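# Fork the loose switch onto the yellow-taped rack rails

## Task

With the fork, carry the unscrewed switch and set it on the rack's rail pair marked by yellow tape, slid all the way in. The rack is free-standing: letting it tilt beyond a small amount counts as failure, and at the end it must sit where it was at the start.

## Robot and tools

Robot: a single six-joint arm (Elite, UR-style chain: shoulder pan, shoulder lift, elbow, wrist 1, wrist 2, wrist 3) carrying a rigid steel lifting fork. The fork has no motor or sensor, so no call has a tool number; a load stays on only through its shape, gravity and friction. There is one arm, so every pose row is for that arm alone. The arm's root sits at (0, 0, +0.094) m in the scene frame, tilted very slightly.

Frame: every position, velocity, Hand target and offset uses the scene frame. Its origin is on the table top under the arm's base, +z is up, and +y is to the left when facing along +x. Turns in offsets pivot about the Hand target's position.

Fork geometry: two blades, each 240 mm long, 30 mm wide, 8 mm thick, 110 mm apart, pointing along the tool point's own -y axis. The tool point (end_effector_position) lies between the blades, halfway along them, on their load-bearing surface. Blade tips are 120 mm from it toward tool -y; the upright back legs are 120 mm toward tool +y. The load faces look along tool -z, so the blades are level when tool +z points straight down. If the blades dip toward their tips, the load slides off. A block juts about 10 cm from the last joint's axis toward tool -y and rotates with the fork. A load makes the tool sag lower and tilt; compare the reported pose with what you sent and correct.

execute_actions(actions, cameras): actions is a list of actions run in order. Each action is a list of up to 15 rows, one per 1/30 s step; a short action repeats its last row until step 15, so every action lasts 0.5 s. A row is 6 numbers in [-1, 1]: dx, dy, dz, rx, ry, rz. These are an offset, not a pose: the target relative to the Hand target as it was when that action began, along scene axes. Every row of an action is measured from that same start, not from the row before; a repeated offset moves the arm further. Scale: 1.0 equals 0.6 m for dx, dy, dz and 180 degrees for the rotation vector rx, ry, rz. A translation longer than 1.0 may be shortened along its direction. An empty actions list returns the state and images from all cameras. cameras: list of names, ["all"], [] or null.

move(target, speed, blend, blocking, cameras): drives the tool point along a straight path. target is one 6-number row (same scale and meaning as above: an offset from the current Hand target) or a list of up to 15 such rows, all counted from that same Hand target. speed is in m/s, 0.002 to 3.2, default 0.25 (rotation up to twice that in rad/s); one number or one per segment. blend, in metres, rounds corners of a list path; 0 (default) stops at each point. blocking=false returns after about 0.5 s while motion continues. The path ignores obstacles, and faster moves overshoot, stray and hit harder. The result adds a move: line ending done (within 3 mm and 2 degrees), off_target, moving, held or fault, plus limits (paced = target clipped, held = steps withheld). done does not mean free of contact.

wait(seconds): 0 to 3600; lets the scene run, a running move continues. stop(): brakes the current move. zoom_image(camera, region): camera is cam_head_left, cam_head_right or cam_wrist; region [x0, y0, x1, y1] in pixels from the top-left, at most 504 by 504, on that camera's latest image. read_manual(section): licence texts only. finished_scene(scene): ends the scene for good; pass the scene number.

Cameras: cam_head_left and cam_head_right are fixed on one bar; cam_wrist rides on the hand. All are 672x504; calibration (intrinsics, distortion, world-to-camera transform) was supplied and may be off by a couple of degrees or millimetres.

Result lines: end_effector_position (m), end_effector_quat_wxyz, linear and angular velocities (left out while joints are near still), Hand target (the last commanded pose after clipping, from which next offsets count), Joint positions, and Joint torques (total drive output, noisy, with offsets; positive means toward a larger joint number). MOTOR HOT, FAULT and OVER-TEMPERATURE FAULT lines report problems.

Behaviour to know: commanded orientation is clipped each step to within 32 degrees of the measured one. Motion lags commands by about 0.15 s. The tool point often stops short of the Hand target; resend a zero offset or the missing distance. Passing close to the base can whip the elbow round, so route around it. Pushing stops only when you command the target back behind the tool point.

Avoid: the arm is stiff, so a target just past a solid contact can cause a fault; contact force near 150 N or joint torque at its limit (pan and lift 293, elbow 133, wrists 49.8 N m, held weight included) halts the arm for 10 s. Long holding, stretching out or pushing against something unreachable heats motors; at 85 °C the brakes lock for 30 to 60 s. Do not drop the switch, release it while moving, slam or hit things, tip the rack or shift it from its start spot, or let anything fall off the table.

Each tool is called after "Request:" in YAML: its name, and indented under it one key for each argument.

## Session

Request:
execute_actions:
  actions: []

Request:
zoom_image:
  camera: "cam_head_left"
  region: [270, 60, 490, 280]

Request:
zoom_image:
  camera: "cam_head_right"
  region: [270, 60, 490, 280]

Scene clock: 0.00 s.
end_effector_position=(+0.3730, -0.1176, +0.2682) end_effector_quat_wxyz=(+0.136, +0.895, +0.406, -0.125)
Joint positions: [2.64 -1.67 2.33 -2.306 -1.933 0.155]
Joint velocities: within noise
Joint torques (N m): no reading
Hand target: +0.3730, -0.1176, +0.2682; +0.136, +0.895, +0.406, -0.125
camera_calibration:
cam_wrist: T_world_to_cam=[[0.6462, 0.67467, -0.35671, -0.05655], [0.75052, -0.47708, 0.45728, -0.5873], [0.13833, -0.56322, -0.81465, 0.195]] pos_world=[0.45036, -0.13221, 0.40724]

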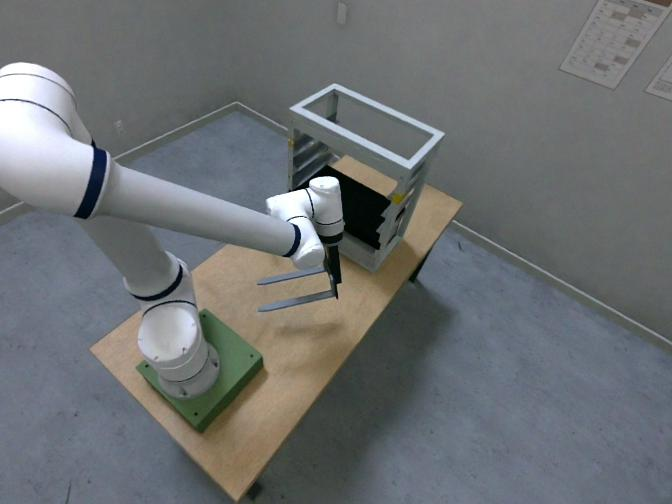

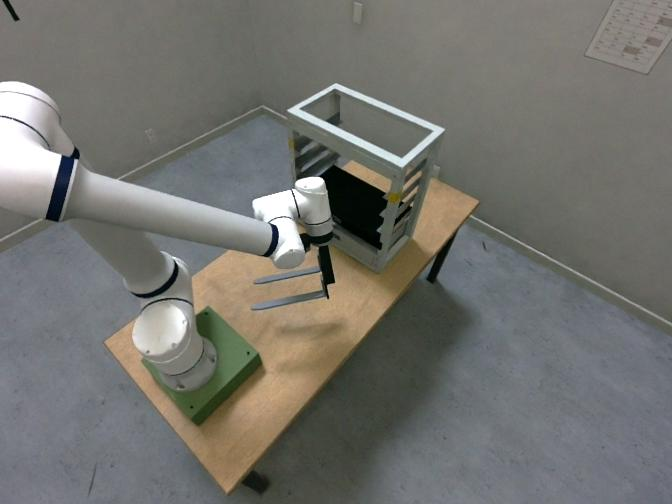

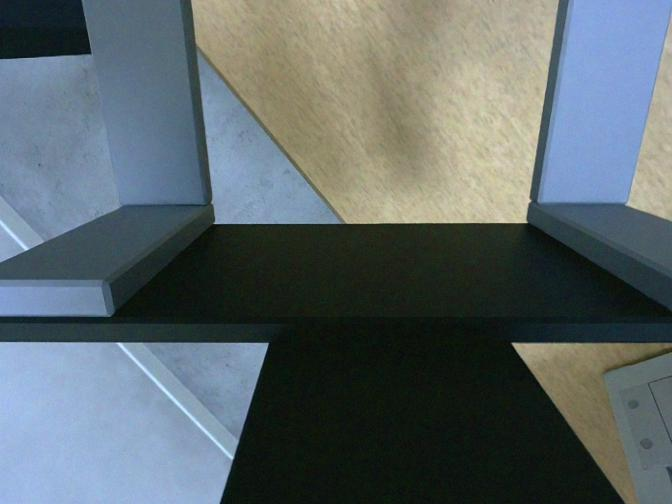

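Scaled by 2.291.

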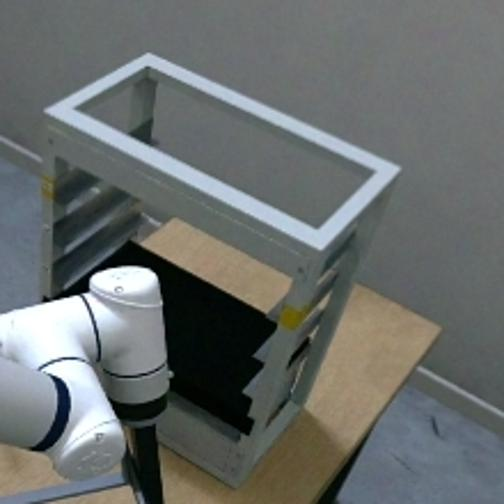

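Scaled by 2.291.

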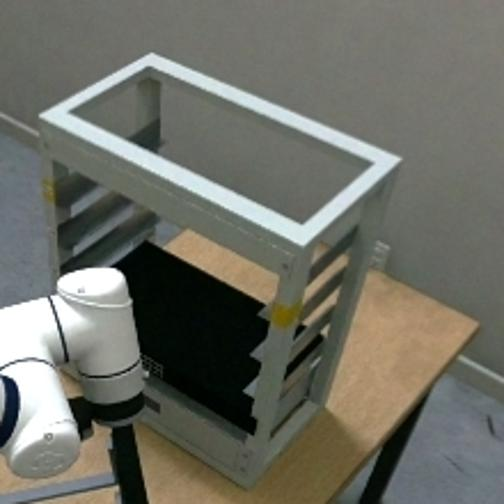

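Request:
move:
  target:
    - [0.245, 0.196, 0.4197, 0.0064, -0.1524, -0.7596]
    - [0.375, 0.617, 0.558, 0.4469, -0.3056, -0.6902]
  speed: [0.5, 0.45]
  blend: [0.03, 0]
  cameras: ["all"]

Request:
zoom_image:
  camera: "cam_wrist"
  region: [200, 0, 540, 230]

Scene clock: 37.37 s.
end_effector_position=(+0.5980, +0.2526, +0.6030) end_effector_quat_wxyz=(-0.379, +0.596, -0.598, +0.380) end_effector_velocity=(+0.000, +0.000, +0.001) end_effector_angular_velocity=(+0.001, -0.004, -0.001)
Joint positions: [3.429 -1.79 2.569 -3.459 -1.787 3.256]
Joint velocities: [0.001 0.001 0 -0.005 -0.002 0]
Joint torques (N m): [10.05 -11.81 -82.64 -13.17 -2.91 3.43]
Hand target: +0.5980, +0.2526, +0.6030; -0.379, +0.596, -0.598, +0.380
Off the commanded pose: 0.000 m, 0 deg.
move: done
cam_wrist: T_world_to_cam=[[0.01579, -0.9996, -0.02361, 0.26681], [-0.71148, 0.00536, -0.70269, 0.71915], [0.70253, 0.02789, -0.7111, 0.09596]] pos_world=[0.44003, 0.26017, 0.57987]

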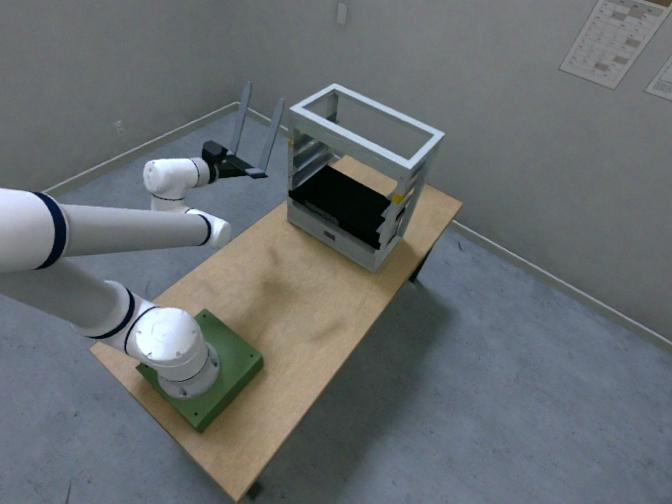

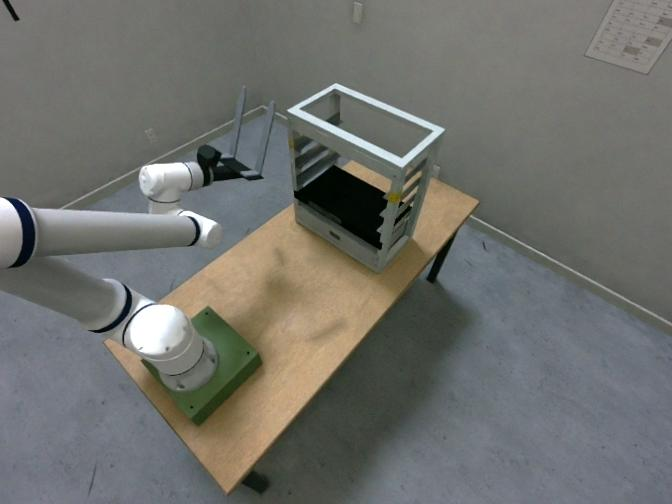

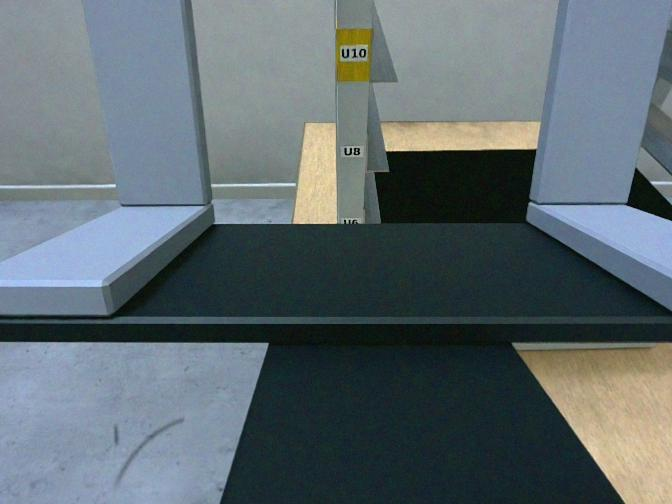

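Scaled by 1.482.

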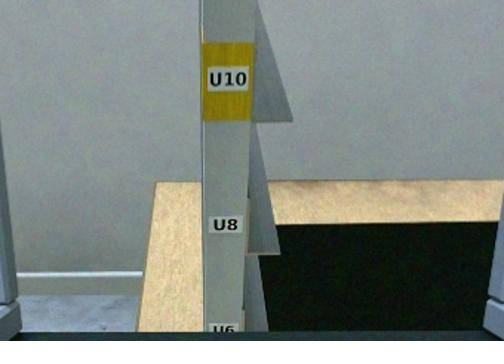

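Request:
zoom_image:
  camera: "cam_wrist"
  region: [290, 10, 430, 150]

Request:
move:
  target: [0, 0, -0.3, 0, 0, 0]
  speed: 0.35
  cameras: ["cam_wrist"]

Request:
zoom_image:
  camera: "cam_wrist"
  region: [200, 0, 540, 230]

Request:
zoom_image:
  camera: "cam_wrist"
  region: [320, 60, 480, 225]

Scaled by 3.600.

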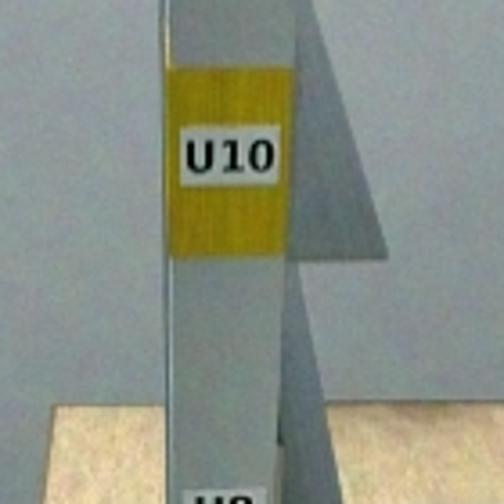

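Scene clock: 43.07 s.
end_effector_position=(+0.5980, +0.2526, +0.4230) end_effector_quat_wxyz=(-0.379, +0.596, -0.598, +0.380)
Joint positions: [3.435 -1.254 2.684 -4.109 -1.792 3.259]
Joint torques (N m): [-21.56 -34.84 -38.33 -12.85 -2.56 -2.48]
Hand target: +0.5980, +0.2526, +0.4230; -0.379, +0.596, -0.598, +0.380
Off the commanded pose: 0.000 m, 0 deg.
move: done
cam_wrist: T_world_to_cam=[[0.01565, -0.9996, -0.02361, 0.26262], [-0.71138, 0.00546, -0.70279, 0.5927], [0.70264, 0.02779, -0.71101, -0.03203]] pos_world=[0.44003, 0.26017, 0.39997]

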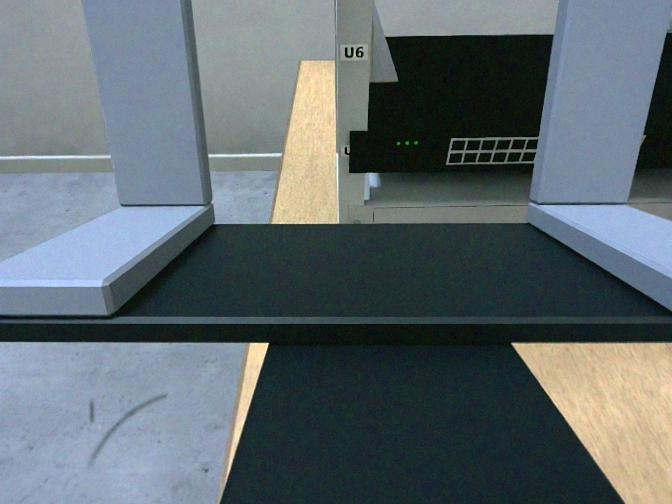

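Scaled by 1.482.

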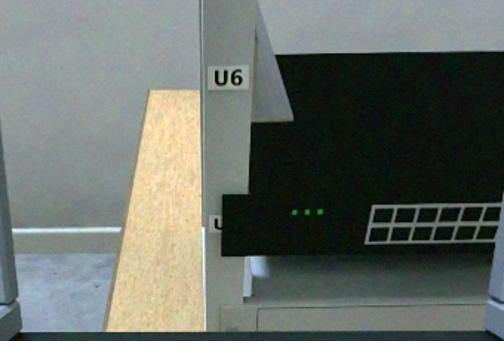

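Scaled by 3.055.

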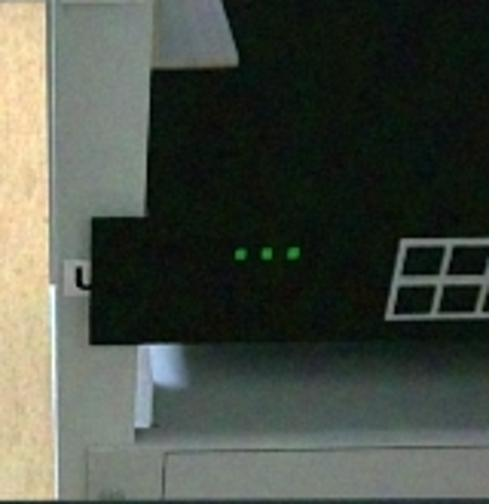

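Request:
move:
  target:
    - [0.1033, -0.3877, 0.3, 0, 0, 0]
    - [0.05, -0.7743, 0.3, 0, 0, 0]
  speed: 0.4
  blend: [0.1, 0]
  cameras: ["cam_wrist"]

Request:
zoom_image:
  camera: "cam_wrist"
  region: [260, 0, 400, 140]

Request:
zoom_image:
  camera: "cam_wrist"
  region: [200, 0, 540, 230]

Scene clock: 59.87 s.
end_effector_position=(+0.6280, -0.2120, +0.6030) end_effector_quat_wxyz=(-0.379, +0.596, -0.598, +0.380)
Joint positions: [2.075 -1.912 2.59 -2.989 -0.63 2.425]
Joint torques (N m): [-20.76 -32.01 -85.94 -6.04 6.3 -2.53]
Hand target: +0.6280, -0.2120, +0.6030; -0.379, +0.596, -0.598, +0.380
Off the commanded pose: 0.000 m, 0 deg.
move: done
cam_wrist: T_world_to_cam=[[0.01565, -0.9996, -0.02361, -0.19792], [-0.71123, 0.00546, -0.70294, 0.74303], [0.70279, 0.02779, -0.71086, 0.08756]] pos_world=[0.47003, -0.20433, 0.57987]

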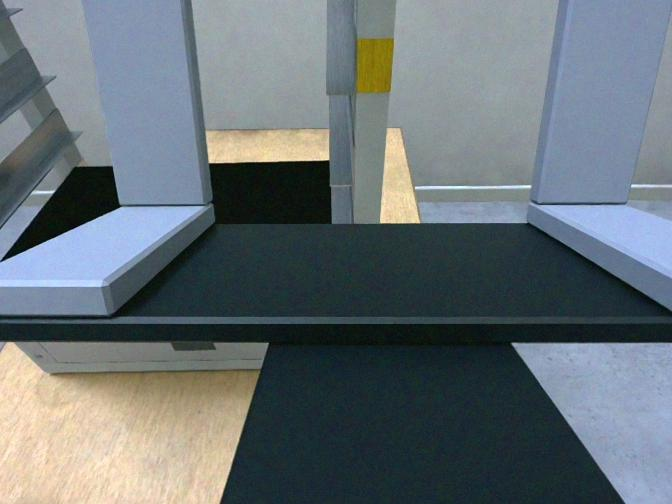

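Scaled by 3.600.

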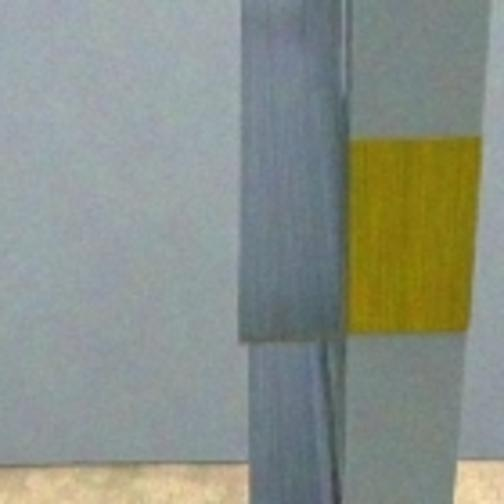

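Scaled by 1.482.

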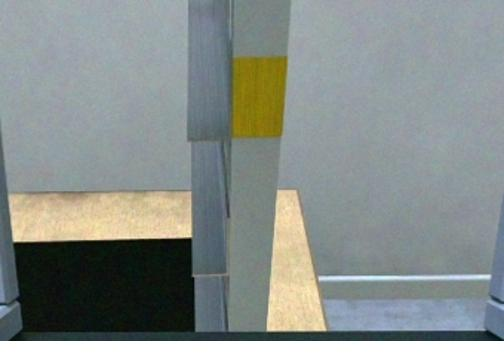

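Request:
move:
  target: [-0.0083, 0.3613, -0.7467, -0.00347, 0.36106, 0.00544]
  speed: 0.4
  cameras: ["all"]

Request:
zoom_image:
  camera: "cam_head_left"
  region: [220, 80, 460, 300]

Request:
zoom_image:
  camera: "cam_head_right"
  region: [220, 80, 460, 300]

Scene clock: 105.47 s.
end_effector_position=(+0.6230, +0.0047, +0.1551) end_effector_quat_wxyz=(+0.001, +0.713, -0.701, +0.001)
Joint positions: [2.809 -1.6 2.523 -2.479 -1.572 2.745]
Joint torques (N m): [9.89 -23.91 -71.19 -5.65 -2.14 3.38]
Hand target: +0.6230, +0.0048, +0.1550; +0.001, +0.713, -0.701, +0.001
Off the commanded pose: 0.000 m, 0 deg.
move: done
cam_wrist: T_world_to_cam=[[0.00455, -0.9997, -0.02418, 0.01513], [-0.93771, -0.01267, 0.34718, 0.40174], [-0.34738, 0.0211, -0.93749, 0.4561]] pos_world=[0.53509, 0.01059, 0.28848]

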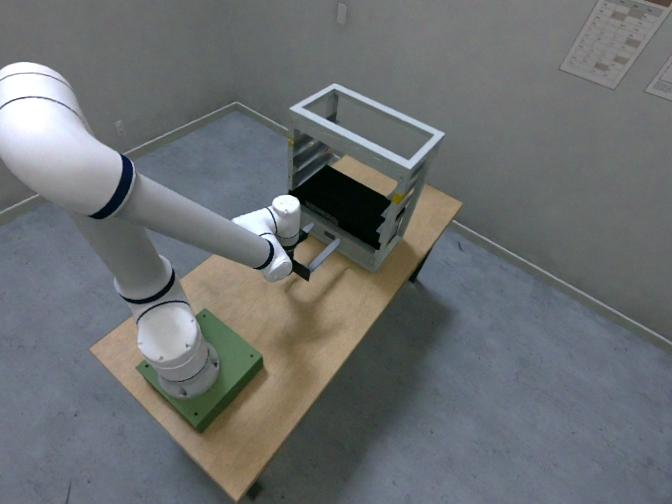

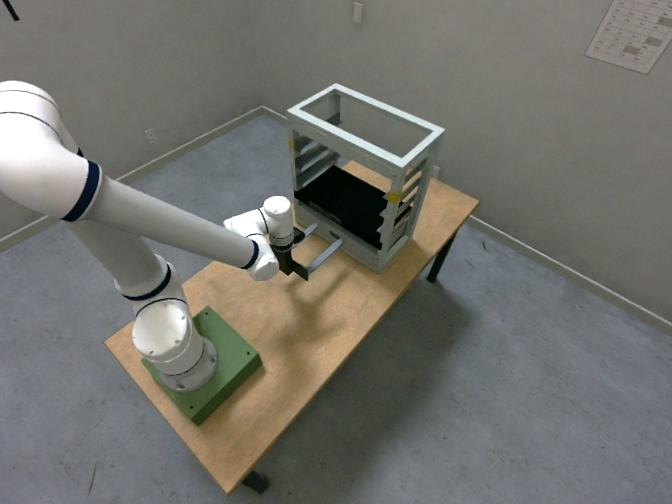

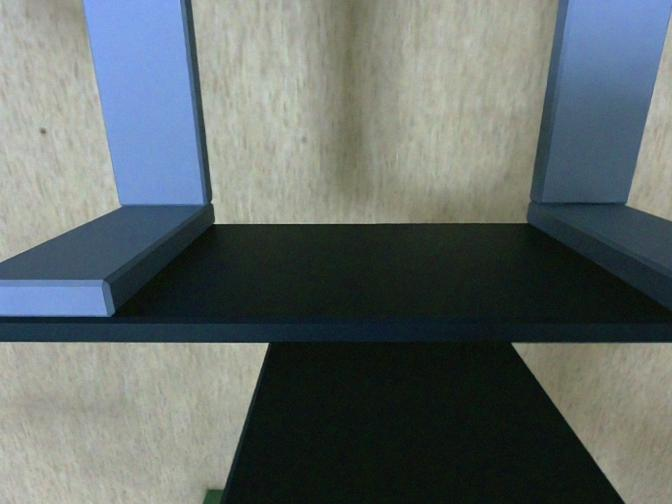

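Scaled by 2.100.

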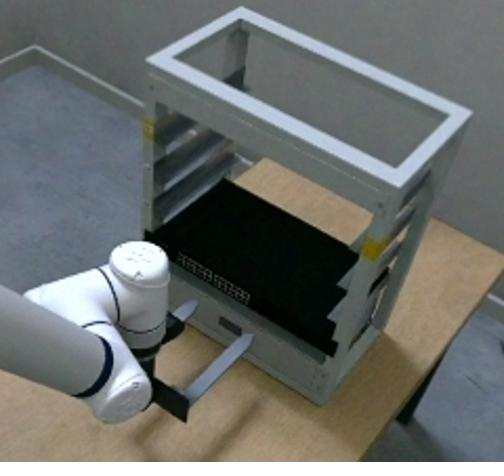

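Scaled by 2.100.

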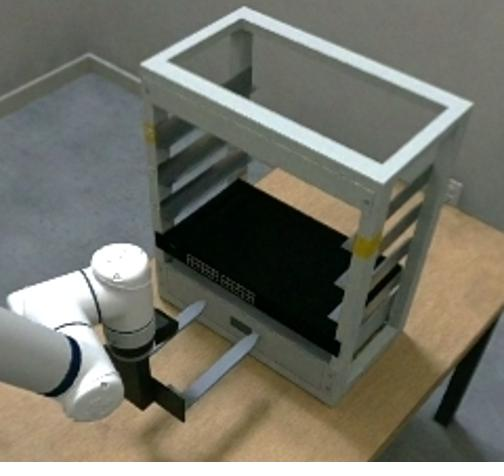

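Request:
zoom_image:
  camera: "cam_head_left"
  region: [290, 180, 400, 270]

Request:
zoom_image:
  camera: "cam_head_right"
  region: [290, 180, 400, 270]

Scaled by 4.582.

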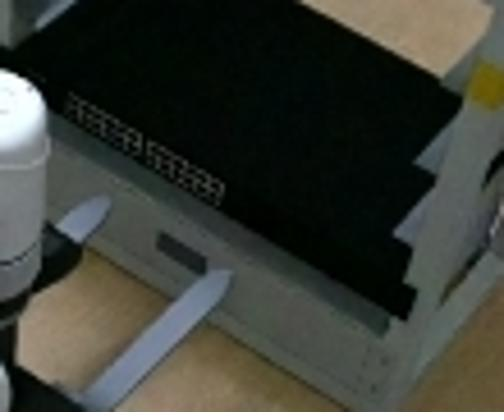

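Scaled by 4.582.

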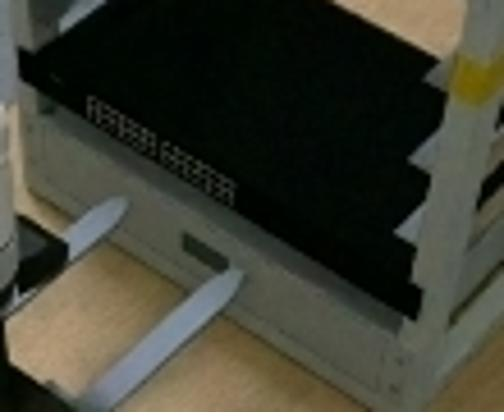

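Request:
move:
  target: [0.3417, 0.0064, 0, 0, 0, 0]
  speed: 0.15
  cameras: ["all"]

Request:
zoom_image:
  camera: "cam_head_right"
  region: [270, 150, 410, 280]

Request:
zoom_image:
  camera: "cam_wrist"
  region: [190, 0, 550, 120]

Scene clock: 155.77 s.
end_effector_position=(+0.8278, +0.0086, +0.1550) end_effector_quat_wxyz=(+0.001, +0.713, -0.701, +0.001)
Joint positions: [2.932 -1.289 2.152 -2.419 -1.57 2.868]
Joint torques (N m): [9.09 -62.69 -74.46 -5.62 -1.39 3.5]
Hand target: +0.8280, +0.0086, +0.1550; +0.001, +0.713, -0.701, +0.001
Off the commanded pose: 0.000 m, 0 deg.
move: done
cam_wrist: T_world_to_cam=[[0.00441, -0.9997, -0.02424, 0.01821], [-0.9376, -0.01257, 0.34748, 0.5938], [-0.34768, 0.0212, -0.93737, 0.52729]] pos_world=[0.73999, 0.01449, 0.28837]

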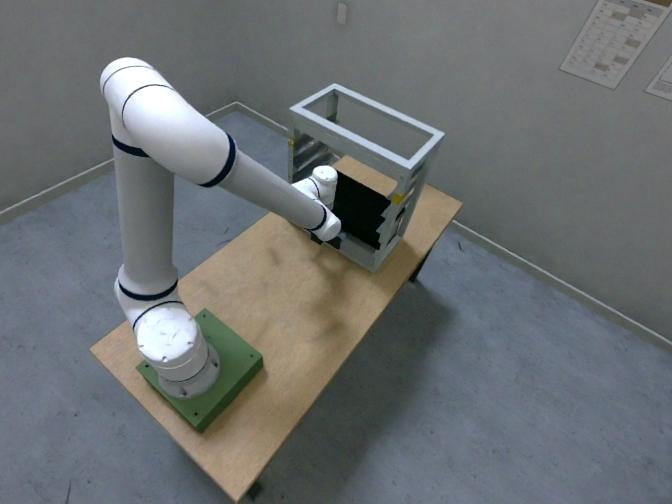

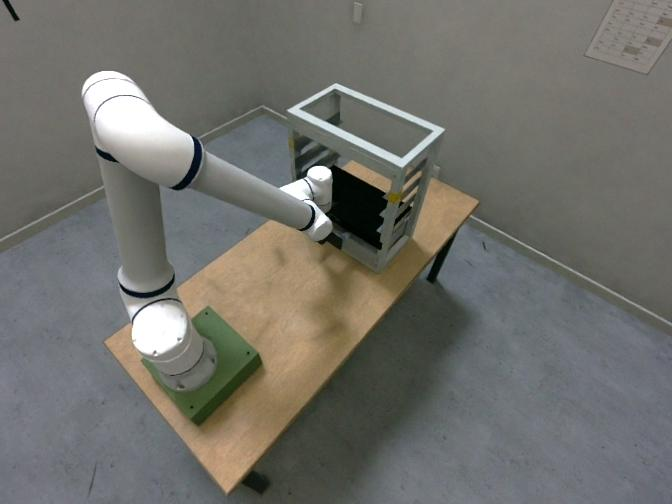

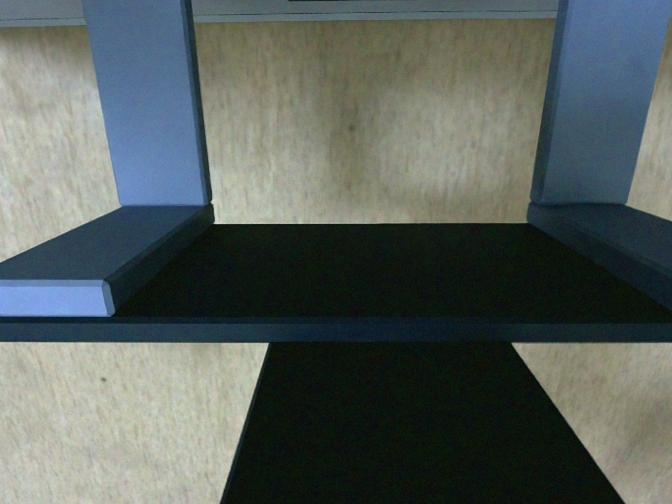

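Scaled by 3.600.

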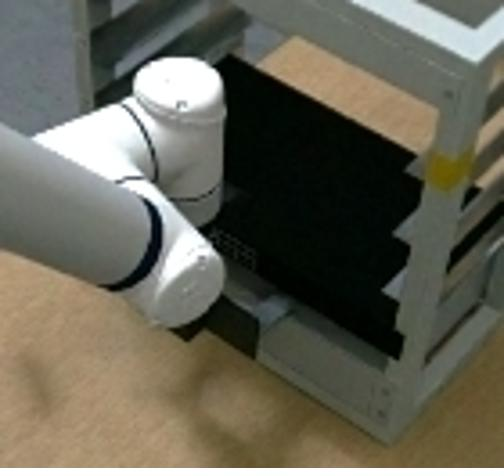

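Scaled by 1.400.

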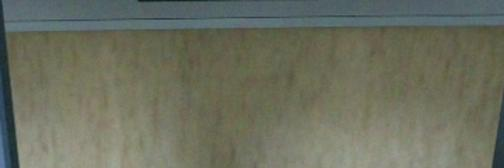

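Request:
move:
  target: [0, 0, 0.0217, 0, 0, 0]
  speed: 0.05

Request:
move:
  target: [0, 0, 0.0092, 0, 0, 0]
  speed: 0.02

Scene clock: 162.93 s.
end_effector_position=(+0.8280, +0.0087, +0.1678) end_effector_quat_wxyz=(+0.001, +0.713, -0.701, +0.001)
Joint positions: [2.932 -1.307 2.144 -2.393 -1.57 2.868]
Joint torques (N m): [-5.64 -91.02 -76.41 -5.52 -1.53 0.22]
Hand target: +0.8280, +0.0086, +0.1680; +0.001, +0.713, -0.701, +0.001
Off the commanded pose: 0.000 m, 0 deg.
move: done

Scene clock: 163.53 s.
end_effector_position=(+0.8279, +0.0087, +0.1731) end_effector_quat_wxyz=(+0.001, +0.713, -0.701, +0.000)
Joint positions: [2.932 -1.315 2.141 -2.382 -1.57 2.868]
Joint torques (N m): [-15.01 -107.15 -91.09 -9.32 -1.44 -1.58]
Hand target: +0.8280, +0.0086, +0.1735; +0.001, +0.713, -0.701, +0.001
Off the commanded pose: 0.000 m, 0 deg.
move: done

Request:
move:
  target: [0, 0, 0.005, 0, 0, 0]
  speed: 0.02

Request:
move:
  target: [0, 0, 0.0042, 0, 0, 0]
  speed: 0.02
  cameras: ["cam_head_left", "cam_head_right"]

Request:
zoom_image:
  camera: "cam_head_right"
  region: [270, 150, 410, 280]

Scene clock: 169.03 s.
end_effector_position=(+0.8279, +0.0086, +0.1763) end_effector_quat_wxyz=(+0.001, +0.713, -0.701, +0.000)
Joint positions: [2.932 -1.319 2.139 -2.376 -1.57 2.868]
Joint torques (N m): [-16.9 -119.83 -107.14 -16.51 -1.12 -1.71]
Hand target: +0.8280, +0.0086, +0.1765; +0.001, +0.713, -0.701, +0.001
Off the commanded pose: 0.000 m, 0 deg.
move: done

Scene clock: 169.53 s.
end_effector_position=(+0.8280, +0.0086, +0.1789) end_effector_quat_wxyz=(+0.001, +0.713, -0.701, +0.001)
Joint positions: [2.932 -1.323 2.137 -2.371 -1.57 2.868]
Joint torques (N m): [-18.04 -125.17 -114.47 -19.5 3.8 -1.73]
Hand target: +0.8280, +0.0086, +0.1790; +0.001, +0.713, -0.701, +0.001
Off the commanded pose: 0.000 m, 0 deg.
move: done

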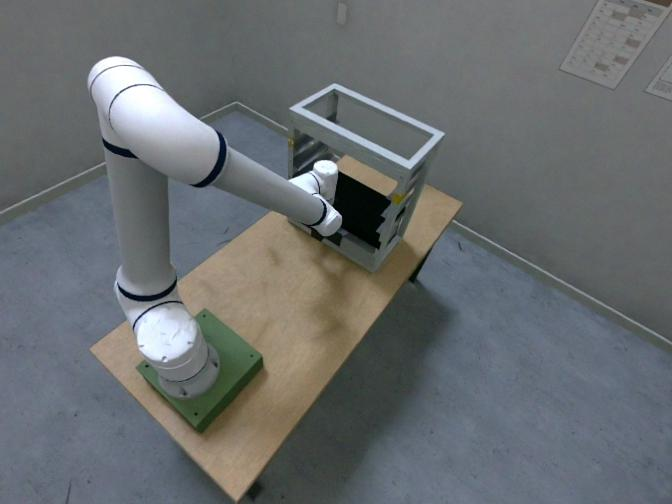

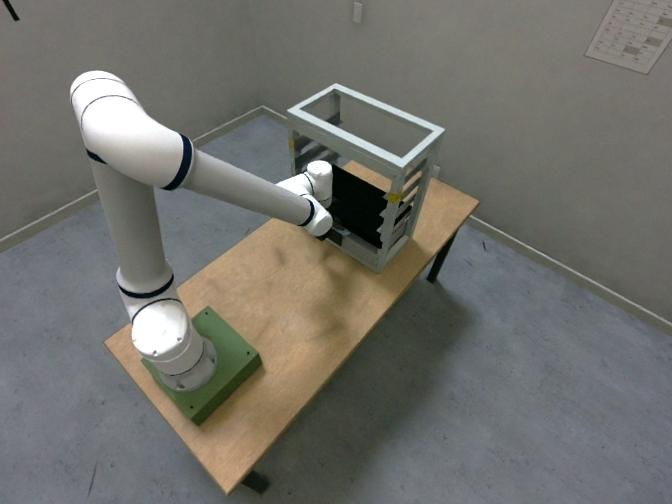

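Scaled by 3.600.

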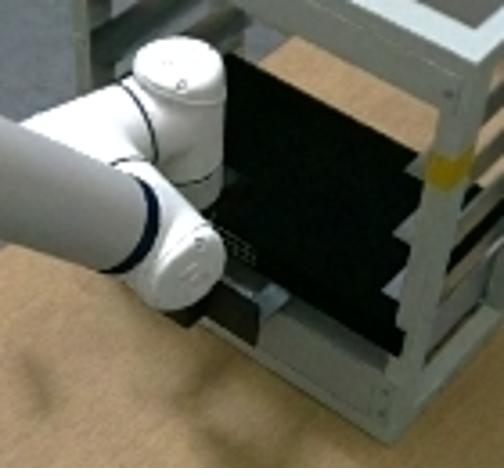

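Request:
move:
  target:
    - [0, 0, 0.0117, 0, 0, 0]
    - [-0.4582, -0.0086, 0.0117, 0, 0, 0]
  speed: [0.04, 0.15]
  cameras: ["all"]

Request:
zoom_image:
  camera: "cam_head_left"
  region: [220, 80, 460, 300]

Request:
zoom_image:
  camera: "cam_head_right"
  region: [220, 80, 460, 300]

Scene clock: 180.00 s.
end_effector_position=(+0.5532, +0.0035, +0.1860) end_effector_quat_wxyz=(+0.001, +0.713, -0.701, +0.001) end_effector_velocity=(-0.001, +0.000, +0.001) end_effector_angular_velocity=(+0.000, +0.000, +0.000)
Joint positions: [2.737 -1.82 2.608 -2.344 -1.573 2.673]
Joint velocities: [-0.002 -0.005 0.001 0.003 0 -0.002]
Joint torques (N m): [-19.46 -59.65 -91.47 -18.77 5.62 -2.5]
Hand target: +0.5531, +0.0035, +0.1860; +0.001, +0.713, -0.701, +0.001
Off the commanded pose: 0.000 m, 0 deg.
move: done
cam_wrist: T_world_to_cam=[[0.00445, -0.9997, -0.02415, 0.01503], [-0.9376, -0.01257, 0.34748, 0.3255], [-0.34768, 0.0211, -0.93738, 0.46098]] pos_world=[0.46539, 0.00939, 0.31938]

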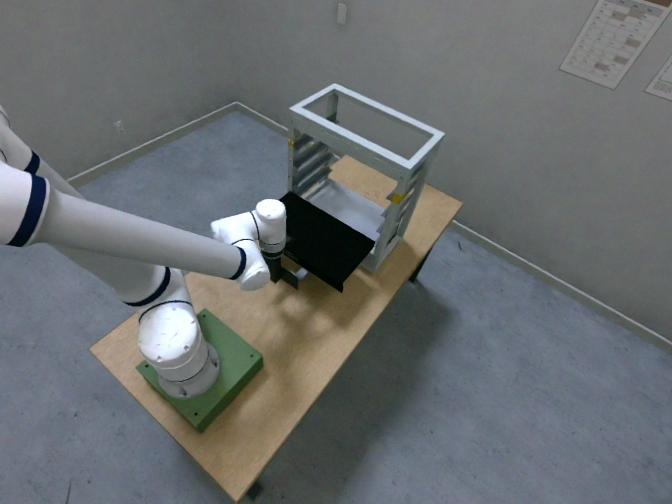

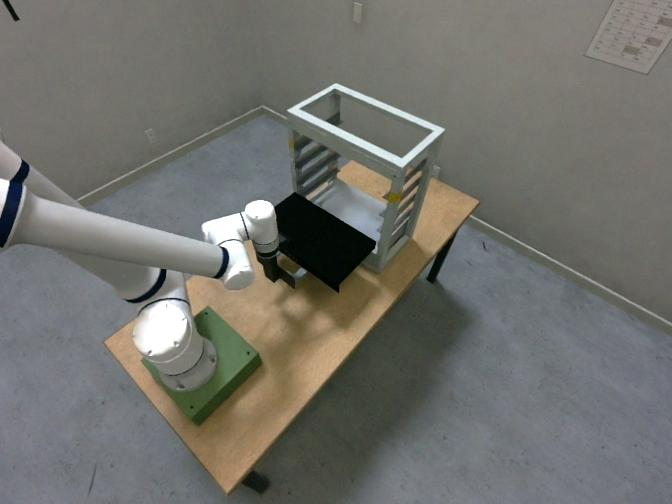

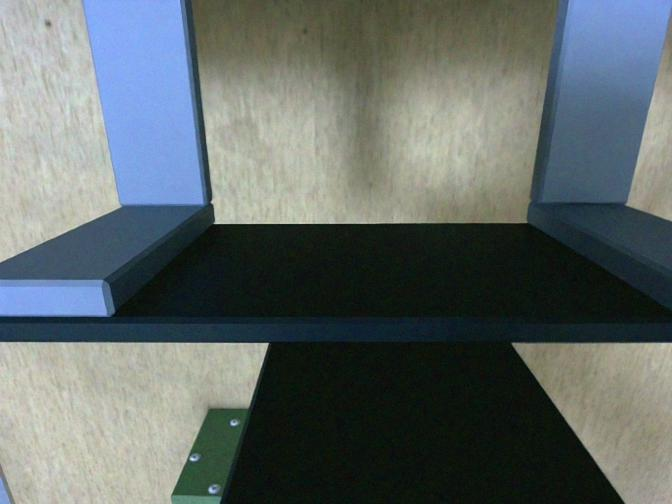

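Scaled by 2.100.

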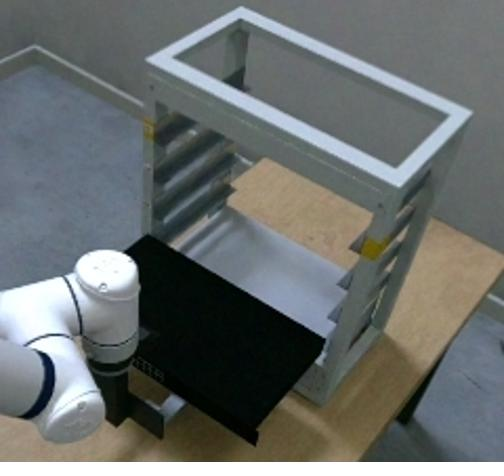

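Scaled by 2.100.

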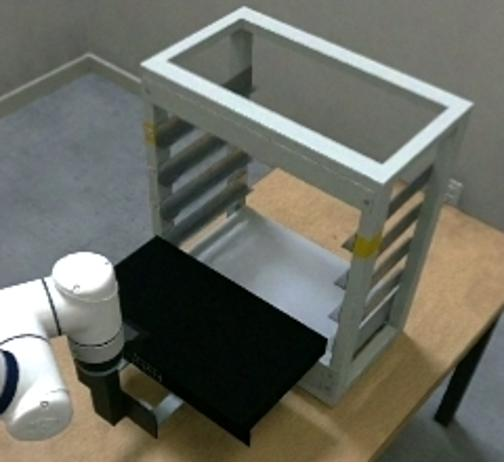

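Request:
move:
  target:
    - [0, 0, 0.4445, 0, 0, 0]
    - [0.15, 0.0028, 0.4445, 0, 0, 0]
  speed: [0.2, 0.1]
  cameras: ["all"]

Request:
zoom_image:
  camera: "cam_head_left"
  region: [260, 80, 460, 280]

Request:
zoom_image:
  camera: "cam_head_right"
  region: [260, 80, 460, 280]

Scene clock: 188.03 s.
end_effector_position=(+0.6429, +0.0052, +0.4527) end_effector_quat_wxyz=(+0.001, +0.713, -0.701, +0.000)
Joint positions: [2.825 -1.911 2.128 -1.773 -1.572 2.761]
Joint torques (N m): [10.09 -40.16 -143.58 -23.52 1.7 3.33]
Hand target: +0.6431, +0.0051, +0.4527; +0.001, +0.713, -0.701, +0.001
Off the commanded pose: 0.000 m, 0 deg.
move: done
cam_wrist: T_world_to_cam=[[0.00441, -0.9997, -0.02424, 0.02285], [-0.9376, -0.01257, 0.34748, 0.31691], [-0.34768, 0.0212, -0.93737, 0.74222]] pos_world=[0.55509, 0.01109, 0.58618]

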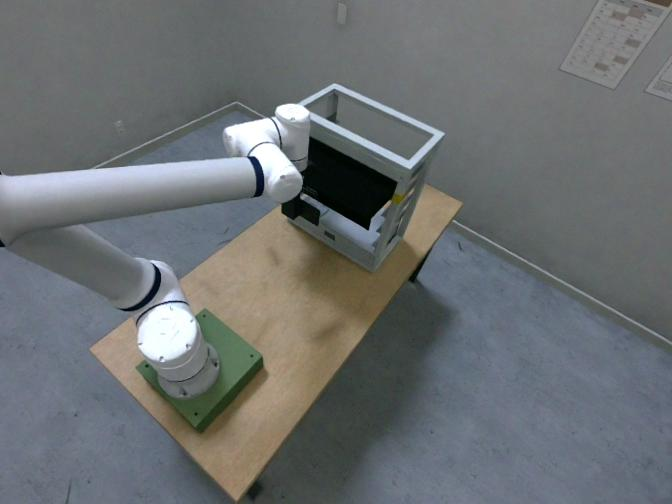

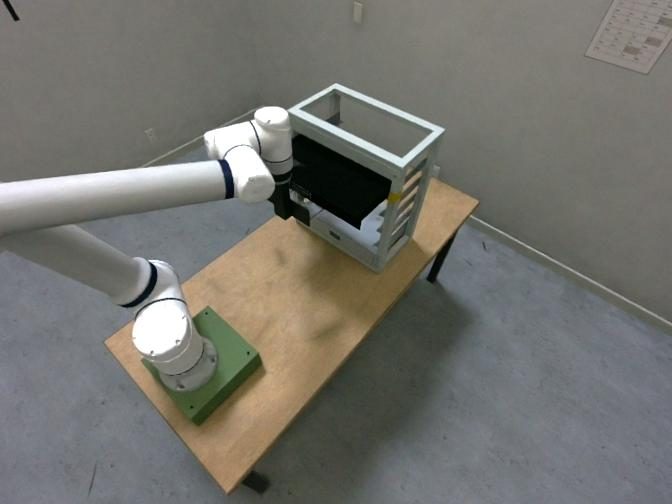

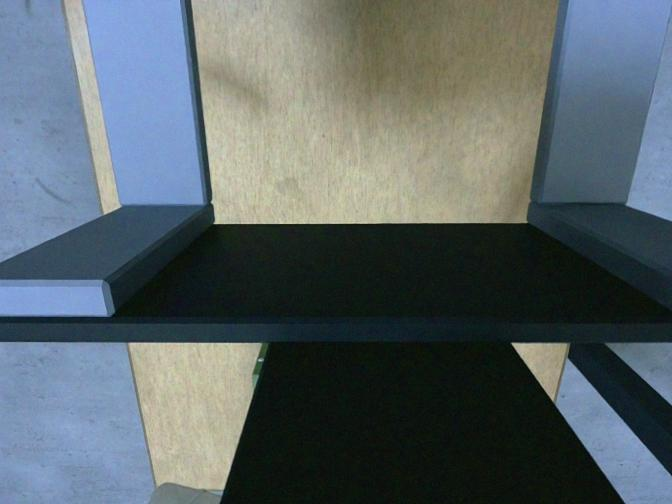

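Scaled by 2.520.

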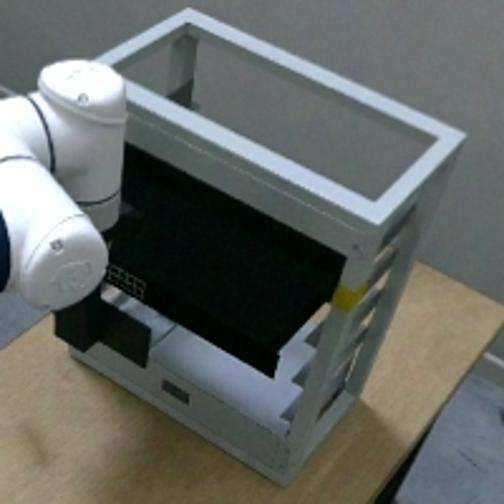

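Scaled by 2.520.

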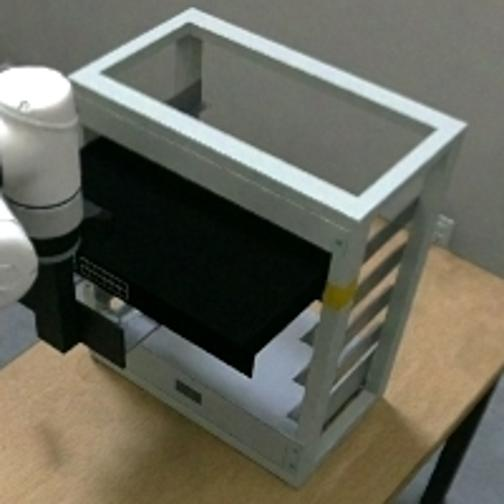

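Request:
move:
  target:
    - [0.3032, 0.0057, 0, 0, 0, 0]
    - [0.3148, 0.0059, 0, 0, 0, 0]
  speed: [0.12, 0.03]
  blend: [0.002, 0]
  cameras: ["all"]

Request:
zoom_image:
  camera: "cam_head_left"
  region: [270, 80, 450, 280]

Request:
zoom_image:
  camera: "cam_head_right"
  region: [270, 80, 450, 280]

Scene clock: 194.67 s.
end_effector_position=(+0.8318, +0.0087, +0.4527) end_effector_quat_wxyz=(+0.001, +0.713, -0.701, +0.001)
Joint positions: [2.932 -1.567 1.852 -1.841 -1.57 2.868]
Joint torques (N m): [10 -83.93 -148 -21.43 1.21 3.5]
Hand target: +0.8320, +0.0087, +0.4527; +0.001, +0.713, -0.701, +0.001
Off the commanded pose: 0.000 m, 0 deg.
move: done
cam_wrist: T_world_to_cam=[[0.00441, -0.9997, -0.02424, 0.02552], [-0.9376, -0.01257, 0.34748, 0.49407], [-0.34768, 0.0212, -0.93737, 0.80783]] pos_world=[0.74399, 0.01459, 0.58618]

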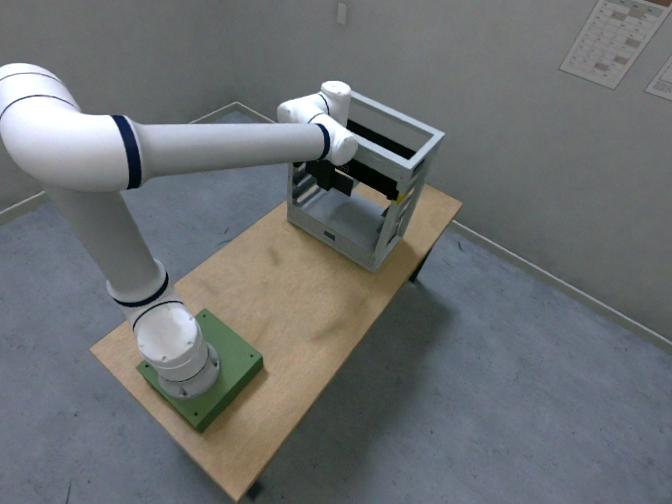

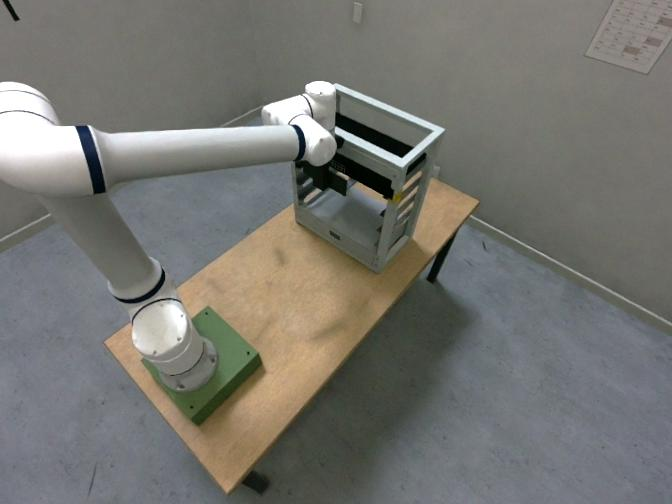

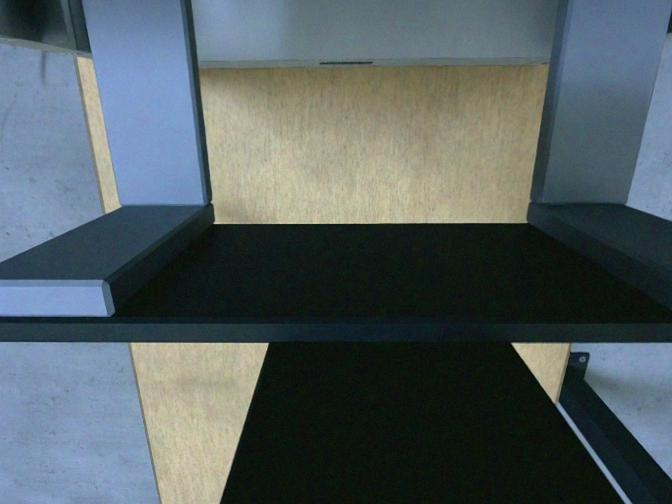

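Scaled by 2.520.

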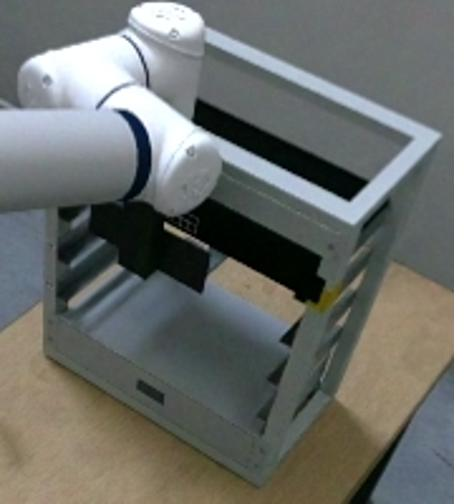

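Scaled by 2.520.

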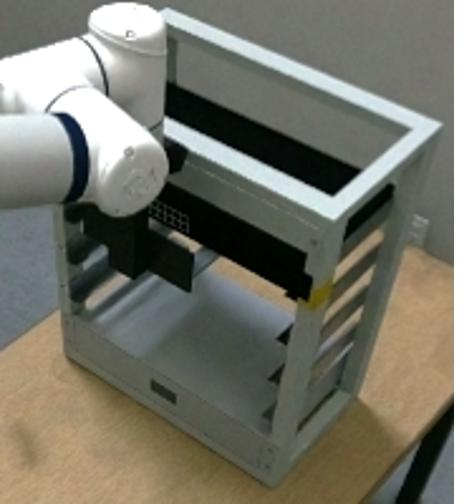

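Request:
move:
  target:
    - [0, 0, -0.0145, 0, 0, 0]
    - [0, 0, -0.0295, 0, 0, 0]
    - [0, 0, -0.048, 0, 0, 0]
  speed: [0.04, 0.02, 0.06]
  blend: [0.001, 0.001, 0]
  cameras: ["all"]

Request:
zoom_image:
  camera: "cam_head_left"
  region: [360, 160, 440, 230]

Request:
zoom_image:
  camera: "cam_head_right"
  region: [350, 160, 430, 230]

Scene clock: 199.60 s.
end_effector_position=(+0.8320, +0.0087, +0.4242) end_effector_quat_wxyz=(+0.001, +0.713, -0.701, +0.001)
Joint positions: [2.932 -1.552 1.89 -1.893 -1.57 2.868]
Joint torques (N m): [9.5 -51.46 -73.52 -10.41 -0.68 3.38]
Hand target: +0.8320, +0.0087, +0.4239; +0.001, +0.713, -0.701, +0.001
Off the commanded pose: 0.000 m, 0 deg.
move: done
cam_wrist: T_world_to_cam=[[0.00441, -0.9997, -0.02424, 0.02482], [-0.9376, -0.01257, 0.34748, 0.5041], [-0.34768, 0.0212, -0.93737, 0.78105]] pos_world=[0.74409, 0.01459, 0.55758]

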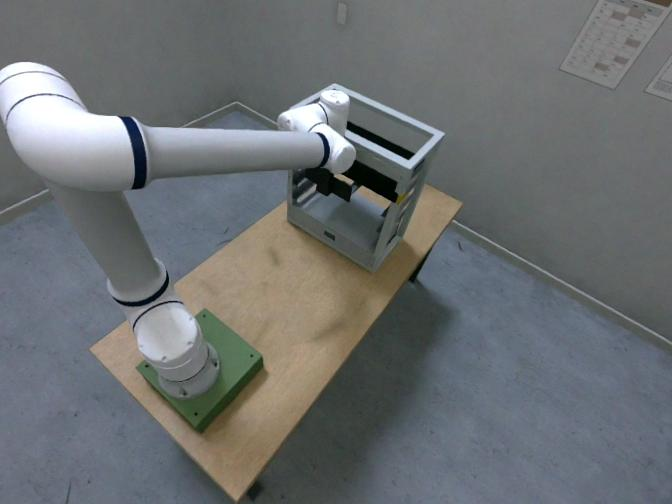

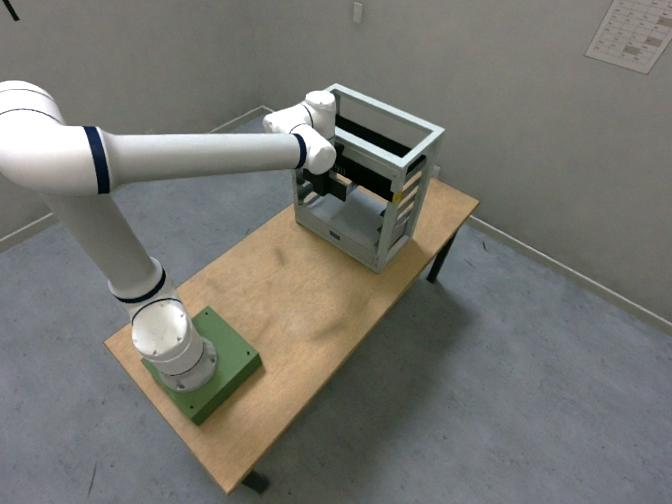

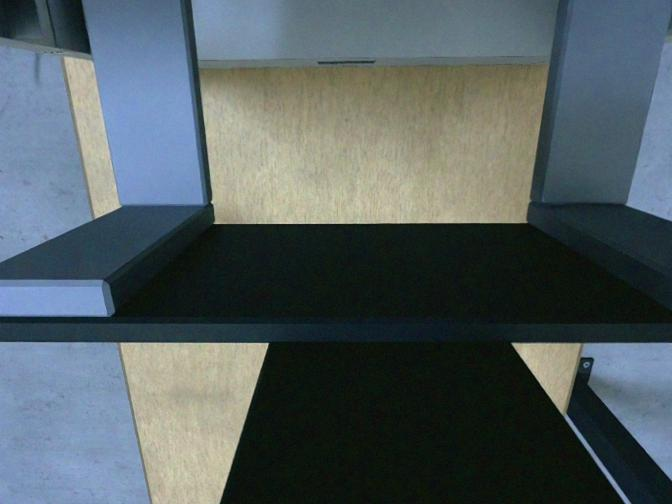

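Scaled by 6.300.

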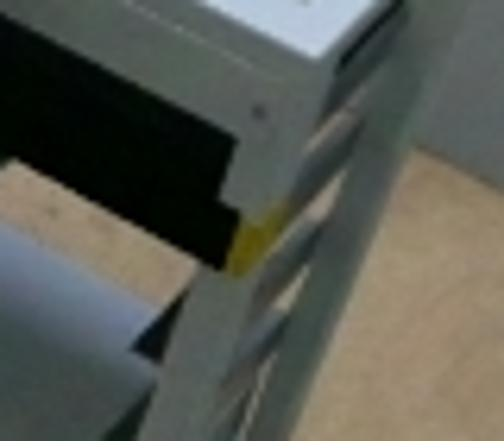

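Scaled by 6.300.

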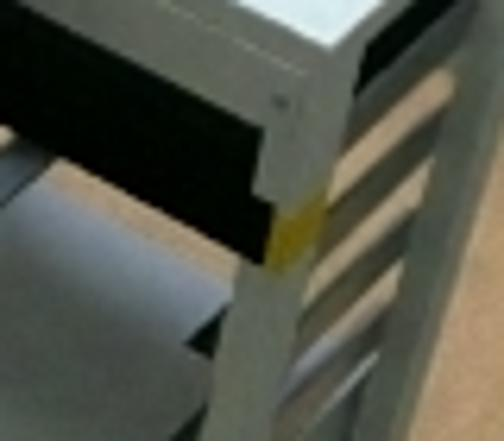

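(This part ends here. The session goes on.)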